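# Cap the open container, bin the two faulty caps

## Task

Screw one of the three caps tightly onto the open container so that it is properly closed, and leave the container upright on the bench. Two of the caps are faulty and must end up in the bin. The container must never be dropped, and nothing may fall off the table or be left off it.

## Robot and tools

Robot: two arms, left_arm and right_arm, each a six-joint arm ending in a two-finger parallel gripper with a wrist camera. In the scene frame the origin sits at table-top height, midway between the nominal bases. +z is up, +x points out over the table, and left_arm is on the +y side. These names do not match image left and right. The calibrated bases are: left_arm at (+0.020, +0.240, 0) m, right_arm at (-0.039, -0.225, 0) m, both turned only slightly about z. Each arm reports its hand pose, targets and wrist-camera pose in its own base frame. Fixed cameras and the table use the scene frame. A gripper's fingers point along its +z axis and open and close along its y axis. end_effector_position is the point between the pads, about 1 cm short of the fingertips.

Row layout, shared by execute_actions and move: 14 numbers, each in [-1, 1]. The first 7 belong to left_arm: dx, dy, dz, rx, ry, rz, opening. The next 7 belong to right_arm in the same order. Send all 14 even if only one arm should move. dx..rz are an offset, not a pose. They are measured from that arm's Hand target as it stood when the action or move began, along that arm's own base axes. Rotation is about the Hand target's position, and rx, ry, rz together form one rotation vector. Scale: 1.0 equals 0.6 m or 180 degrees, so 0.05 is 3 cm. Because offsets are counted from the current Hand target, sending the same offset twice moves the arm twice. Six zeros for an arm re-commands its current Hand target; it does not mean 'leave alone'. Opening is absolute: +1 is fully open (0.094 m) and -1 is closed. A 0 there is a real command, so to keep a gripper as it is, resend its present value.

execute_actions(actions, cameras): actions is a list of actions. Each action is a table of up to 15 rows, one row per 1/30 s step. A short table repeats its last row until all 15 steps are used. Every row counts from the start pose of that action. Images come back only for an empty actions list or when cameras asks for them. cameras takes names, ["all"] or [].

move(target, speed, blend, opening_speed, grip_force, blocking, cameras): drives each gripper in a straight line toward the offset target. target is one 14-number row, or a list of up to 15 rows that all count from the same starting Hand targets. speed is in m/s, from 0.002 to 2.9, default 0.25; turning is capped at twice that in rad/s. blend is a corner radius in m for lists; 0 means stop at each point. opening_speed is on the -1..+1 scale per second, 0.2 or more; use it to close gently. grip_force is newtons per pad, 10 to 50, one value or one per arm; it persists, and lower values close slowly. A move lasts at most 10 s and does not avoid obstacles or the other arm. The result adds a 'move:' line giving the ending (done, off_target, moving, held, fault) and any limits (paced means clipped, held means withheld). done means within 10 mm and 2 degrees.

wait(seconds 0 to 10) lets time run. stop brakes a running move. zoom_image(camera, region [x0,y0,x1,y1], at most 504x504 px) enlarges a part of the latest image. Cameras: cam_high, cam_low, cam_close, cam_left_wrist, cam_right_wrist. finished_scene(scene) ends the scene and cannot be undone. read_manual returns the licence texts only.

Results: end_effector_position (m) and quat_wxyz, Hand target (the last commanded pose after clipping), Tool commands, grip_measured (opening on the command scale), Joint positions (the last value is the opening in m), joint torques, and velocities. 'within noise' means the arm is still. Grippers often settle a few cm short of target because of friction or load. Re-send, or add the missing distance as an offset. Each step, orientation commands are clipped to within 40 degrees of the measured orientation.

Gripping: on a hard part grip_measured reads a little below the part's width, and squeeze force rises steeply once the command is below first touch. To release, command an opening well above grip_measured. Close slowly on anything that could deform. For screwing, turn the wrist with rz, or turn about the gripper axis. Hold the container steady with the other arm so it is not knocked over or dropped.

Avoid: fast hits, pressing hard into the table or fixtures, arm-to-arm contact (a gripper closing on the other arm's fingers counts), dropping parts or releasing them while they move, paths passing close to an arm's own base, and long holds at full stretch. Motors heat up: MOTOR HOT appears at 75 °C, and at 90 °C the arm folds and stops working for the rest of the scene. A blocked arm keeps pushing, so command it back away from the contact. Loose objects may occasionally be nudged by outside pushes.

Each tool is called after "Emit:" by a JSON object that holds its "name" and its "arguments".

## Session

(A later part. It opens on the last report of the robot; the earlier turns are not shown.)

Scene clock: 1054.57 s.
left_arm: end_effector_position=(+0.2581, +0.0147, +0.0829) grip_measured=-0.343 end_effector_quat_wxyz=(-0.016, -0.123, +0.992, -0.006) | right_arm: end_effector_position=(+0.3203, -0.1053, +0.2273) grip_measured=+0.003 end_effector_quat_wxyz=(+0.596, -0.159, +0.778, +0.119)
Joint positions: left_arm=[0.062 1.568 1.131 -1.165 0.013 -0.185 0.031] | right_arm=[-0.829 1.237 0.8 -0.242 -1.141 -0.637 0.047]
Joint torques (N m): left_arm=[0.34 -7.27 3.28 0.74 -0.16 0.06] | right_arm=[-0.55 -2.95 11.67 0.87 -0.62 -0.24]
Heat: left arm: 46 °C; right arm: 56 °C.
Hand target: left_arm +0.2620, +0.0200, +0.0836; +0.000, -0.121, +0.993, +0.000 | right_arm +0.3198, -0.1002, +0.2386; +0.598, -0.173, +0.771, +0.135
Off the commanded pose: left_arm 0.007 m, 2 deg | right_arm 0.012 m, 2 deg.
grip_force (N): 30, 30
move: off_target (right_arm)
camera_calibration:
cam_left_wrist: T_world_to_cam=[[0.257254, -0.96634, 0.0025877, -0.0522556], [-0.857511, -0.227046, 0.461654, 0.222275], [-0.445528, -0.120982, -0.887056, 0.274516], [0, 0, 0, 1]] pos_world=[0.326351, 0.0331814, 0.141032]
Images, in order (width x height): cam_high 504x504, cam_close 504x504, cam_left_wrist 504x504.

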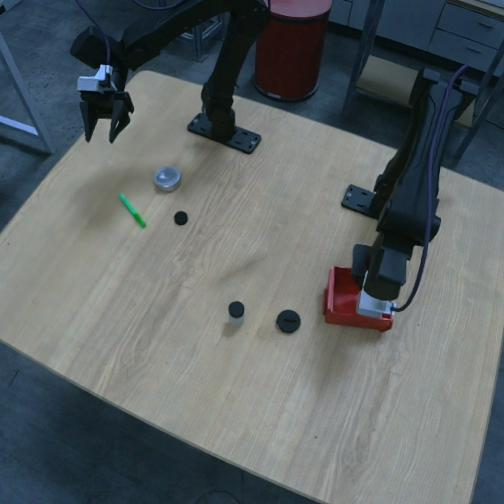

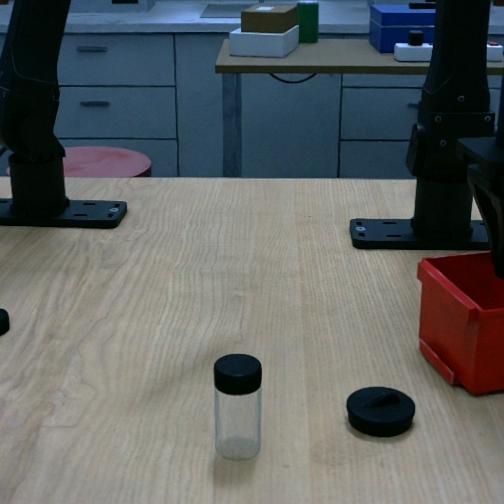

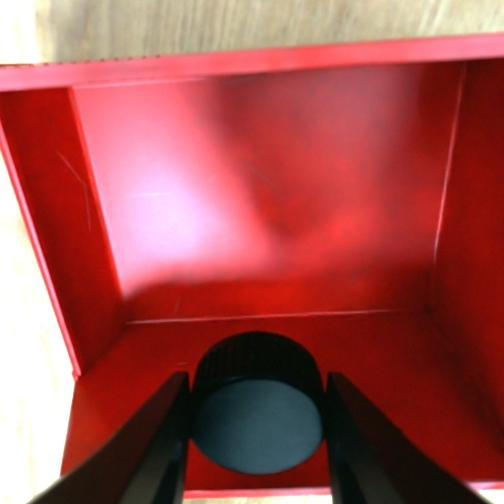

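Emit:
{"name": "move", "arguments": {"target": [[0.04,-0.008,0.0,0,0,0,-0.45,0,0,0,0,0,0,0],[0.04,-0.008,-0.06,0,0,0,-0.45,0,0,0,0,0,0,0]], "speed": [0.06,0.05], "cameras": ["cam_high","cam_left_wrist"]}}

Scene clock: 1057.10 s.
left_arm: end_effector_position=(+0.2820, +0.0127, +0.0515) grip_measured=-0.343 end_effector_quat_wxyz=(-0.008, -0.117, +0.993, -0.006) | right_arm: end_effector_position=(+0.3203, -0.1053, +0.2273) grip_measured=+0.003 end_effector_quat_wxyz=(+0.596, -0.159, +0.778, +0.119)
Joint positions: left_arm=[0.05 1.672 1.112 -1.026 0.013 -0.185 0.031] | right_arm=[-0.829 1.237 0.8 -0.242 -1.141 -0.637 0.047]
Joint torques (N m): left_arm=[-0.64 -6.56 3.26 0.79 -0.11 -0.1] | right_arm=[-0.49 -2.82 11.54 0.89 -0.65 -0.25]
Heat: left arm: 46 °C; right arm: 55 °C.
Hand target: left_arm +0.2860, +0.0152, +0.0476; +0.000, -0.121, +0.993, +0.000 | right_arm +0.3198, -0.1002, +0.2386; +0.598, -0.173, +0.771, +0.135
Off the commanded pose: left_arm 0.006 m, 1 deg | right_arm 0.012 m, 2 deg.
grip_force (N): 30, 30
move: off_target (right_arm)
camera_calibration:
cam_left_wrist: T_world_to_cam=[[0.245271, -0.969437, 0.00589223, -0.0569952], [-0.867929, -0.216874, 0.446839, 0.260367], [-0.431904, -0.114711, -0.894595, 0.25364], [0, 0, 0, 1]] pos_world=[0.349508, 0.0303088, 0.110899]
Images, in order (width x height): cam_high 504x504, cam_left_wrist 504x504.

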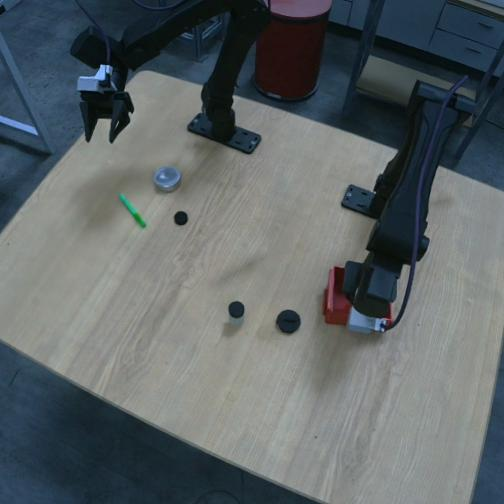

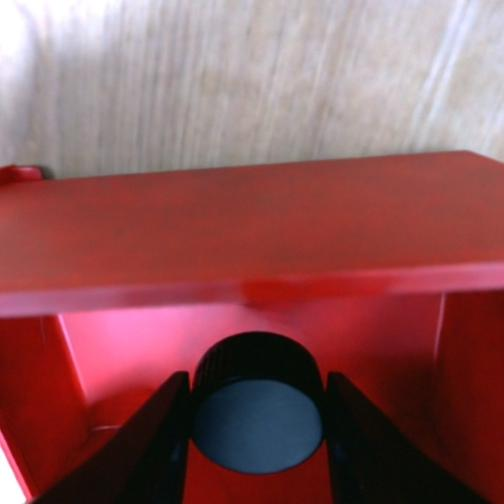

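Emit:
{"name": "move", "arguments": {"target": [[0,0,-0.03,0,0,0,-0.45,0,0,0,0,0,0,0],[0,0,-0.03,0,0,0,-0.1,0,0,0,0,0,0,0],[0,0,0.12,0,0,0,-0.1,0,0,0,0,0,0,0]], "speed": [0.05,0.05,0.12], "opening_speed": 0.6, "cameras": ["cam_high","cam_left_wrist"]}}

Scene clock: 1061.27 s.
left_arm: end_effector_position=(+0.2803, +0.0126, +0.1032) grip_measured=-0.103 end_effector_quat_wxyz=(-0.024, -0.117, +0.993, -0.005) | right_arm: end_effector_position=(+0.3203, -0.1053, +0.2273) grip_measured=+0.003 end_effector_quat_wxyz=(+0.596, -0.159, +0.778, +0.119)
Joint positions: left_arm=[0.05 1.654 1.301 -1.265 0.013 -0.185 0.042] | right_arm=[-0.829 1.237 0.8 -0.242 -1.141 -0.637 0.047]
Joint torques (N m): left_arm=[-0.62 -9.48 6.71 0.3 -0.11 -0.09] | right_arm=[-0.43 -3 11.67 0.84 -0.62 -0.19]
Heat: left arm: 46 °C; right arm: 54 °C.
Hand target: left_arm +0.2860, +0.0152, +0.1196; +0.000, -0.121, +0.993, +0.000 | right_arm +0.3198, -0.1002, +0.2386; +0.598, -0.173, +0.771, +0.135
Off the commanded pose: left_arm 0.018 m, 3 deg | right_arm 0.012 m, 2 deg.
grip_force (N): 30, 30
move: off_target (left_arm, right_arm)
camera_calibration:
cam_left_wrist: T_world_to_cam=[[0.245366, -0.96943, -0.000491227, -0.0563451], [-0.853075, -0.216156, 0.474909, 0.228746], [-0.460498, -0.116107, -0.880035, 0.305583], [0, 0, 0, 1]] pos_world=[0.349683, 0.0303028, 0.160263]
Images, in order (width x height): cam_high 504x504, cam_left_wrist 504x504.

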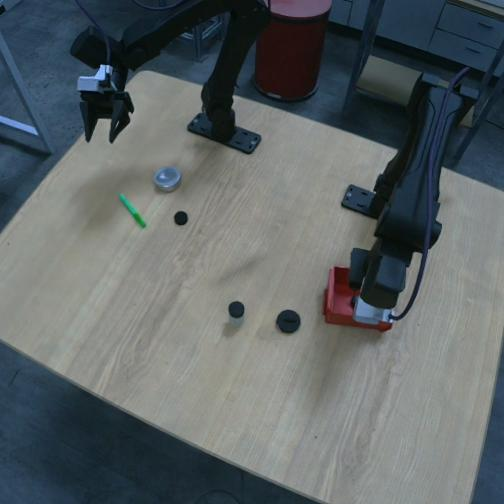

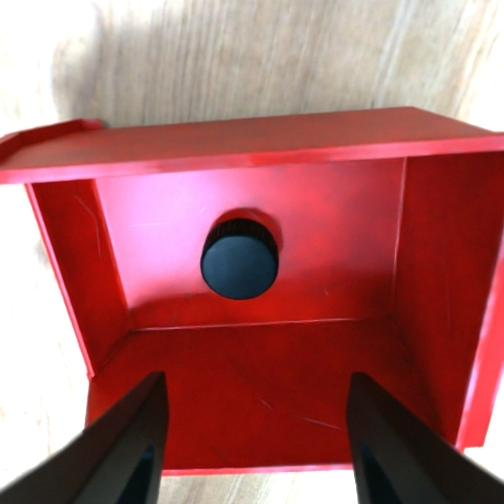

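Emit:
{"name": "move", "arguments": {"target": [[-0.0267,-0.275,0.0173,0,0,0,0.1,0,0,0,0,0,0,0],[-0.0767,-0.692,-0.0327,0,0,0,0.1,0,0,0,0,0,0,0]], "speed": [0.2,0.2], "blend": [0.05,0], "cameras": ["cam_high","cam_left_wrist"]}}

Scene clock: 1065.47 s.
left_arm: end_effector_position=(+0.2340, -0.4014, +0.1000) grip_measured=+0.097 end_effector_quat_wxyz=(-0.004, -0.107, +0.994, -0.005) | right_arm: end_effector_position=(+0.3203, -0.1053, +0.2273) grip_measured=+0.003 end_effector_quat_wxyz=(+0.596, -0.159, +0.778, +0.119)
Joint positions: left_arm=[-1.041 2.417 2.406 -1.553 0.011 -1.256 0.052] | right_arm=[-0.829 1.237 0.8 -0.242 -1.141 -0.637 0.047]
Joint torques (N m): left_arm=[0.34 -12.3 6.84 0.35 -0.08 -0.15] | right_arm=[-0.32 -2.86 11.48 0.9 -0.67 -0.17]
Heat: left arm: 46 °C; right arm: 53 °C.
Hand target: left_arm +0.2399, -0.4000, +0.1000; +0.000, -0.121, +0.993, +0.000 | right_arm +0.3198, -0.1002, +0.2386; +0.598, -0.173, +0.771, +0.135
Off the commanded pose: left_arm 0.006 m, 2 deg | right_arm 0.012 m, 2 deg.
grip_force (N): 30, 30
move: off_target (right_arm)
camera_calibration:
cam_left_wrist: T_world_to_cam=[[0.225797, -0.974164, 0.00454541, -0.444173], [-0.875186, -0.200802, 0.440146, 0.116051], [-0.427861, -0.103362, -0.897915, 0.232699], [0, 0, 0, 1]] pos_world=[0.301422, -0.385341, 0.159884]
Images, in order (width x height): cam_high 504x504, cam_left_wrist 504x504.

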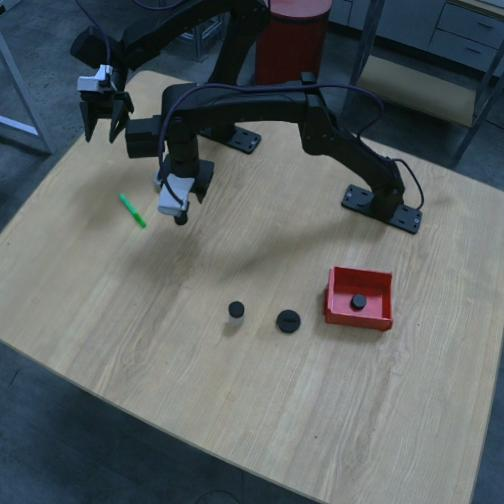

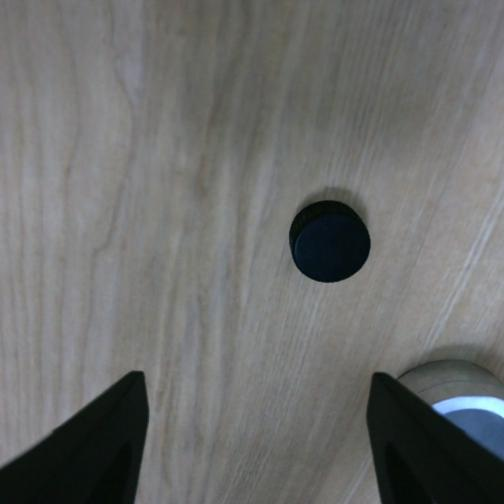

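Emit:
{"name": "move", "arguments": {"target": [[0.0035,-0.0517,-0.03,0,0,0,0.1,0,0,0,0,0,0,0],[0.0035,-0.0517,-0.075,0,0,0,0.1,0,0,0,0,0,0,0]], "speed": [0.08,0.06], "cameras": ["cam_high","cam_left_wrist"]}}

Scene clock: 1067.87 s.
left_arm: end_effector_position=(+0.2383, -0.4297, +0.0641) grip_measured=+0.097 end_effector_quat_wxyz=(-0.005, -0.111, +0.994, -0.004) | right_arm: end_effector_position=(+0.3203, -0.1053, +0.2273) grip_measured=+0.003 end_effector_quat_wxyz=(+0.596, -0.159, +0.778, +0.119)
Joint positions: left_arm=[-1.062 2.592 2.585 -1.56 0.011 -1.285 0.052] | right_arm=[-0.829 1.237 0.8 -0.242 -1.141 -0.637 0.047]
Joint torques (N m): left_arm=[-0.38 -13.52 4.04 0.67 -0.08 -0.15] | right_arm=[-0.5 -2.97 11.69 0.87 -0.63 -0.21]
Heat: left arm: 46 °C; right arm: 53 °C.
Hand target: left_arm +0.2420, -0.4310, +0.0550; +0.000, -0.121, +0.993, +0.000 | right_arm +0.3198, -0.1002, +0.2386; +0.598, -0.173, +0.771, +0.135
Off the commanded pose: left_arm 0.010 m, 1 deg | right_arm 0.012 m, 2 deg.
grip_force (N): 30, 30
move: off_target (right_arm)
camera_calibration:
cam_left_wrist: T_world_to_cam=[[0.233249, -0.972413, 0.00279397, -0.473505], [-0.87316, -0.208175, 0.440743, 0.126315], [-0.428003, -0.105242, -0.897629, 0.198561], [0, 0, 0, 1]] pos_world=[0.305722, -0.41325, 0.123884]
Images, in order (width x height): cam_high 504x504, cam_left_wrist 504x504.

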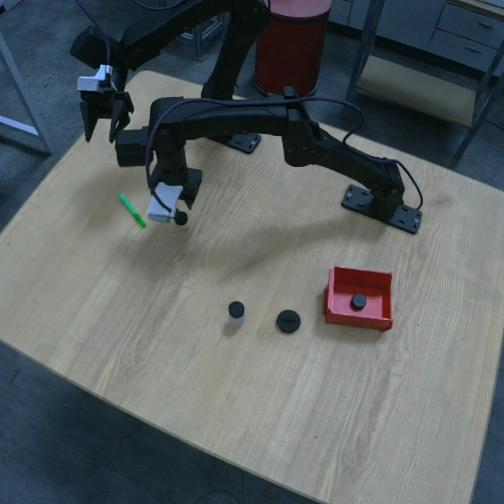

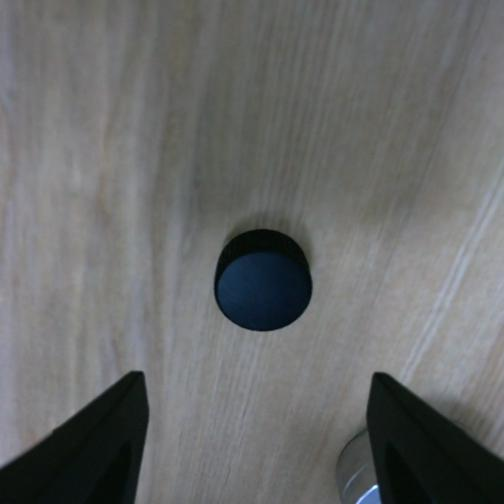

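Emit:
{"name": "move", "arguments": {"target": [[0.001,0.0,-0.058,0,0,0,0.1,0,0,0,0,0,0,0]], "speed": 0.06, "cameras": ["cam_left_wrist"]}}

Scene clock: 1069.67 s.
left_arm: end_effector_position=(+0.2381, -0.4294, +0.0167) grip_measured=+0.097 end_effector_quat_wxyz=(-0.010, -0.111, +0.994, +0.009) | right_arm: end_effector_position=(+0.3203, -0.1053, +0.2273) grip_measured=+0.003 end_effector_quat_wxyz=(+0.596, -0.159, +0.778, +0.119)
Joint positions: left_arm=[-1.062 2.592 2.395 -1.397 0.011 -1.285 0.052] | right_arm=[-0.829 1.237 0.8 -0.242 -1.141 -0.637 0.047]
Joint torques (N m): left_arm=[-0.31 -16.4 3.18 0.69 -0.09 -0.14] | right_arm=[-0.4 -2.93 11.55 0.88 -0.66 -0.18]
Heat: left arm: 47 °C; right arm: 53 °C.
Hand target: left_arm +0.2426, -0.4310, +0.0202; +0.000, -0.121, +0.993, +0.000 | right_arm +0.3198, -0.1002, +0.2386; +0.598, -0.173, +0.771, +0.135
Off the commanded pose: left_arm 0.006 m, 2 deg | right_arm 0.012 m, 2 deg.
grip_force (N): 30, 30
move: off_target (right_arm)
camera_calibration:
cam_left_wrist: T_world_to_cam=[[0.233079, -0.972167, -0.0237974, -0.472422], [-0.867168, -0.218856, 0.44735, 0.140993], [-0.440107, -0.0836314, -0.894042, 0.168126], [0, 0, 0, 1]] pos_world=[0.30637, -0.414355, 0.0759957]
Images, in order (width x height): cam_left_wrist 504x504.

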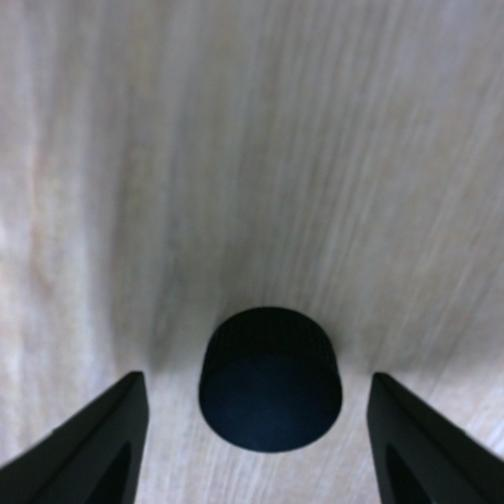

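Emit:
{"name": "move", "arguments": {"target": [[0.003,0.0,-0.004,0,0,0,0.1,0,0,0,0,0,0,0],[0.003,0.0,-0.004,0,0,0,-0.45,0,0,0,0,0,0,0],[-0.005,0.05,0.08,0,0,0,-0.45,0,0,0,0,0,0,0]], "speed": [0.04,0.05,0.1], "opening_speed": 0.8, "cameras": ["cam_left_wrist","cam_high"]}}

Scene clock: 1076.63 s.
left_arm: end_effector_position=(+0.2356, -0.4100, +0.0527) grip_measured=-0.343 end_effector_quat_wxyz=(-0.007, -0.119, +0.993, +0.002) | right_arm: end_effector_position=(+0.3203, -0.1053, +0.2273) grip_measured=+0.003 end_effector_quat_wxyz=(+0.596, -0.159, +0.778, +0.119)
Joint positions: left_arm=[-1.047 2.451 2.277 -1.405 0.011 -1.285 0.031] | right_arm=[-0.829 1.237 0.8 -0.242 -1.141 -0.637 0.047]
Joint torques (N m): left_arm=[0.55 -17.74 3.28 0.33 -0.08 0.06] | right_arm=[-0.62 -2.91 11.62 0.87 -0.65 -0.21]
Heat: left arm: 50 °C; right arm: 52 °C.
Hand target: left_arm +0.2396, -0.4010, +0.0682; +0.000, -0.121, +0.993, +0.000 | right_arm +0.3198, -0.1002, +0.2386; +0.598, -0.173, +0.771, +0.135
Off the commanded pose: left_arm 0.018 m, 1 deg | right_arm 0.012 m, 2 deg.
grip_force (N): 30, 30
move: off_target (left_arm, right_arm)
camera_calibration:
cam_left_wrist: T_world_to_cam=[[0.248129, -0.968685, -0.00900324, -0.45505], [-0.867128, -0.226239, 0.443739, 0.124151], [-0.431881, -0.102297, -0.896111, 0.191356], [0, 0, 0, 1]] pos_world=[0.303208, -0.393137, 0.112289]
Images, in order (width x height): cam_high 504x504, cam_left_wrist 504x504.

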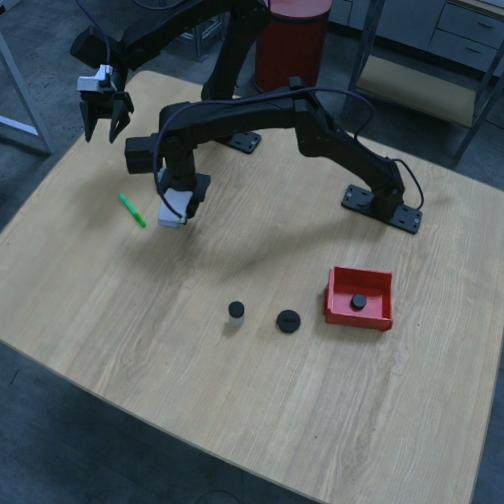

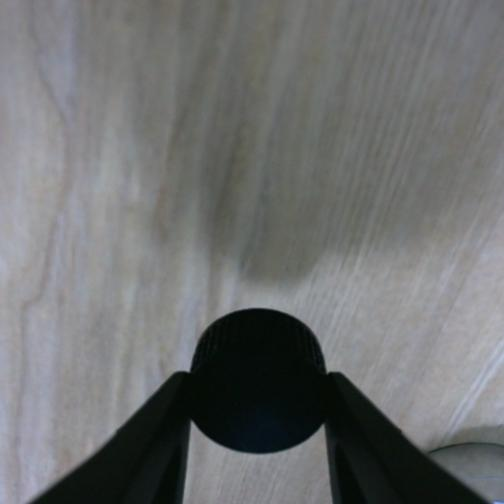

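Emit:
{"name": "move", "arguments": {"target": [[0.0507,0.3,0.103,0,0,0,-0.45,0,0,0,0,0,0,0],[0.0863,0.6498,0.1,0,0,0,-0.45,0,0,0,0,0,0,0],[0.0863,0.6498,0.03,0,0,0,-0.45,0,0,0,0,0,0,0]], "speed": [0.15,0.15,0.08], "blend": [0.04,0,0], "cameras": ["cam_left_wrist","cam_high"]}}

Scene clock: 1082.53 s.
left_arm: end_effector_position=(+0.2873, -0.0149, +0.0840) grip_measured=-0.343 end_effector_quat_wxyz=(-0.018, -0.124, +0.992, -0.001) | right_arm: end_effector_position=(+0.3203, -0.1053, +0.2273) grip_measured=+0.003 end_effector_quat_wxyz=(+0.596, -0.159, +0.778, +0.119)
Joint positions: left_arm=[-0.05 1.68 1.253 -1.179 0.008 -0.299 0.031] | right_arm=[-0.829 1.237 0.8 -0.242 -1.141 -0.637 0.047]
Joint torques (N m): left_arm=[0.12 -8.81 3.25 0.72 -0.07 0.09] | right_arm=[-0.49 -2.97 11.66 0.84 -0.71 -0.2]
Heat: left arm: 49 °C; right arm: 51 °C.
Hand target: left_arm +0.2914, -0.0111, +0.0862; +0.000, -0.121, +0.993, +0.000 | right_arm +0.3198, -0.1002, +0.2386; +0.598, -0.173, +0.771, +0.135
Off the commanded pose: left_arm 0.006 m, 2 deg | right_arm 0.012 m, 2 deg.
grip_force (N): 30, 30
move: off_target (right_arm)
camera_calibration:
cam_left_wrist: T_world_to_cam=[[0.258523, -0.965983, -0.00659323, -0.0879532], [-0.855208, -0.23204, 0.46344, 0.239233], [-0.449205, -0.114171, -0.886104, 0.286067], [0, 0, 0, 1]] pos_world=[0.355835, 0.0032111, 0.142034]
Images, in order (width x height): cam_high 504x504, cam_left_wrist 504x504.

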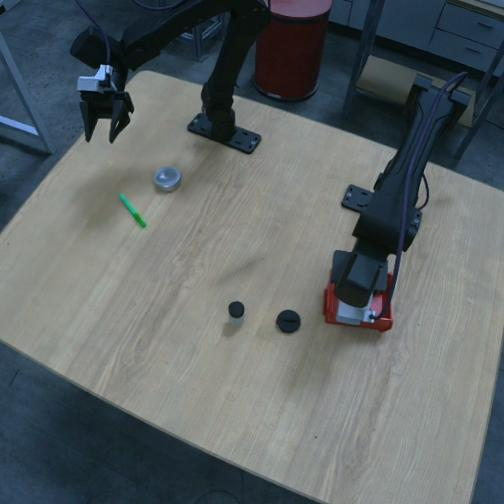

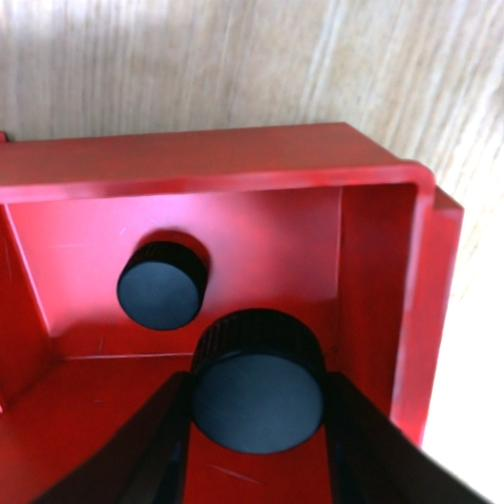

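Emit:
{"name": "move", "arguments": {"target": [[-0.004,0.016,0.0,0,0,0,-0.45,0,0,0,0,0,0,0],[-0.004,0.016,-0.05,0,0,0,-0.45,0,0,0,0,0,0,0]], "speed": [0.05,0.05], "cameras": ["cam_left_wrist"]}}

Scene clock: 1085.27 s.
left_arm: end_effector_position=(+0.2849, -0.0064, +0.0584) grip_measured=-0.343 end_effector_quat_wxyz=(-0.011, -0.123, +0.992, -0.003) | right_arm: end_effector_position=(+0.3203, -0.1053, +0.2273) grip_measured=+0.003 end_effector_quat_wxyz=(+0.596, -0.159, +0.778, +0.119)
Joint positions: left_arm=[-0.021 1.68 1.149 -1.061 0.008 -0.266 0.031] | right_arm=[-0.829 1.237 0.8 -0.242 -1.141 -0.637 0.047]
Joint torques (N m): left_arm=[0.72 -7.35 3.22 0.76 -0.07 0.09] | right_arm=[-0.38 -2.71 11.59 0.85 -0.65 -0.19]
Heat: left arm: 49 °C; right arm: 51 °C.
Hand target: left_arm +0.2890, -0.0015, +0.0562; +0.000, -0.121, +0.993, +0.000 | right_arm +0.3198, -0.1002, +0.2386; +0.598, -0.173, +0.771, +0.135
Off the commanded pose: left_arm 0.007 m, 1 deg | right_arm 0.012 m, 2 deg.
grip_force (N): 30, 30
move: off_target (right_arm)
camera_calibration:
cam_left_wrist: T_world_to_cam=[[0.255619, -0.966776, -0.00159323, -0.0788375], [-0.862357, -0.228754, 0.451677, 0.25379], [-0.437035, -0.114083, -0.89218, 0.26011], [0, 0, 0, 1]] pos_world=[0.352687, 0.0115115, 0.117308]
Images, in order (width x height): cam_left_wrist 504x504.

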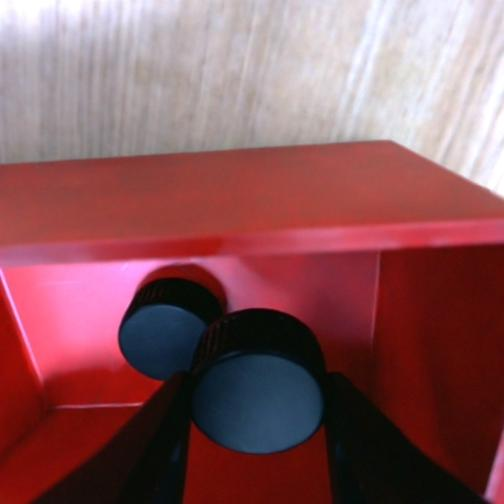

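Emit:
{"name": "move", "arguments": {"target": [[0,0,-0.04,0,0,0,-0.45,0,0,0,0,0,0,0],[0,0,-0.04,0,0,0,-0.15,0,0,0,0,0,0,0],[0,0,0.12,0,0,0,-0.15,0,0,0,0,0,0,0]], "speed": [0.05,0.05,0.12], "opening_speed": 0.4, "cameras": ["cam_left_wrist","cam_high"]}}

Scene clock: 1103.50 s.
left_arm: end_effector_position=(+0.2833, -0.0068, +0.1110) grip_measured=-0.153 end_effector_quat_wxyz=(-0.025, -0.122, +0.992, -0.001) | right_arm: end_effector_position=(+0.3203, -0.1053, +0.2273) grip_measured=+0.003 end_effector_quat_wxyz=(+0.596, -0.159, +0.778, +0.119)
Joint positions: left_arm=[-0.022 1.664 1.344 -1.3 0.008 -0.266 0.04] | right_arm=[-0.829 1.237 0.8 -0.242 -1.141 -0.637 0.047]
Joint torques (N m): left_arm=[0.57 -9.63 6.71 0.32 -0.07 0.09] | right_arm=[-0.47 -2.77 11.6 0.91 -0.67 -0.19]
Heat: left arm: 46 °C; right arm: 49 °C.
Hand target: left_arm +0.2890, -0.0015, +0.1282; +0.000, -0.121, +0.993, +0.000 | right_arm +0.3198, -0.1002, +0.2386; +0.598, -0.173, +0.771, +0.135
Off the commanded pose: left_arm 0.019 m, 3 deg | right_arm 0.012 m, 2 deg.
grip_force (N): 30, 30
move: off_target (left_arm, right_arm)
camera_calibration:
cam_left_wrist: T_world_to_cam=[[0.253963, -0.967165, -0.00968659, -0.0773091], [-0.849173, -0.227752, 0.476482, 0.222043], [-0.463043, -0.112783, -0.879131, 0.312255], [0, 0, 0, 1]] pos_world=[0.352774, 0.0110172, 0.167965]
Images, in order (width x height): cam_high 504x504, cam_left_wrist 504x504.

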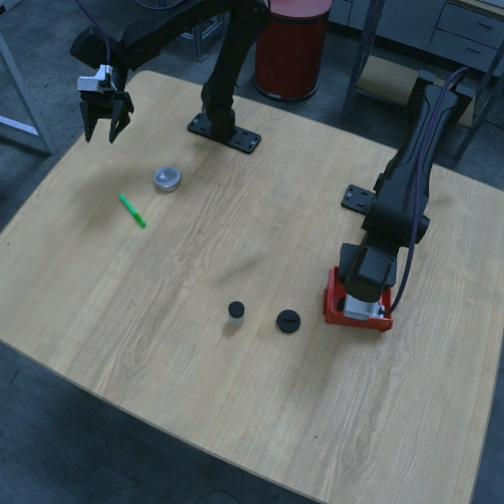

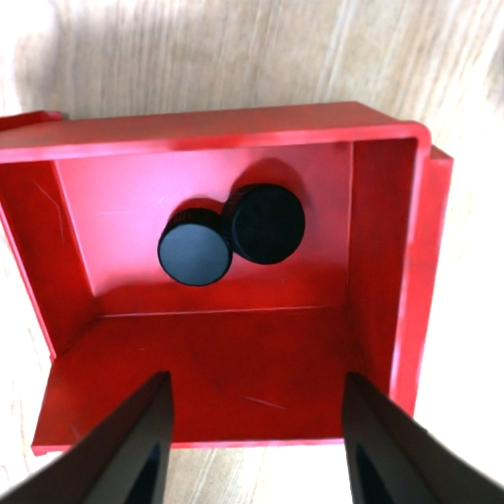

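Emit:
{"name": "finished_scene", "arguments": {"scene": 1}}

The scene is finished: the task was done.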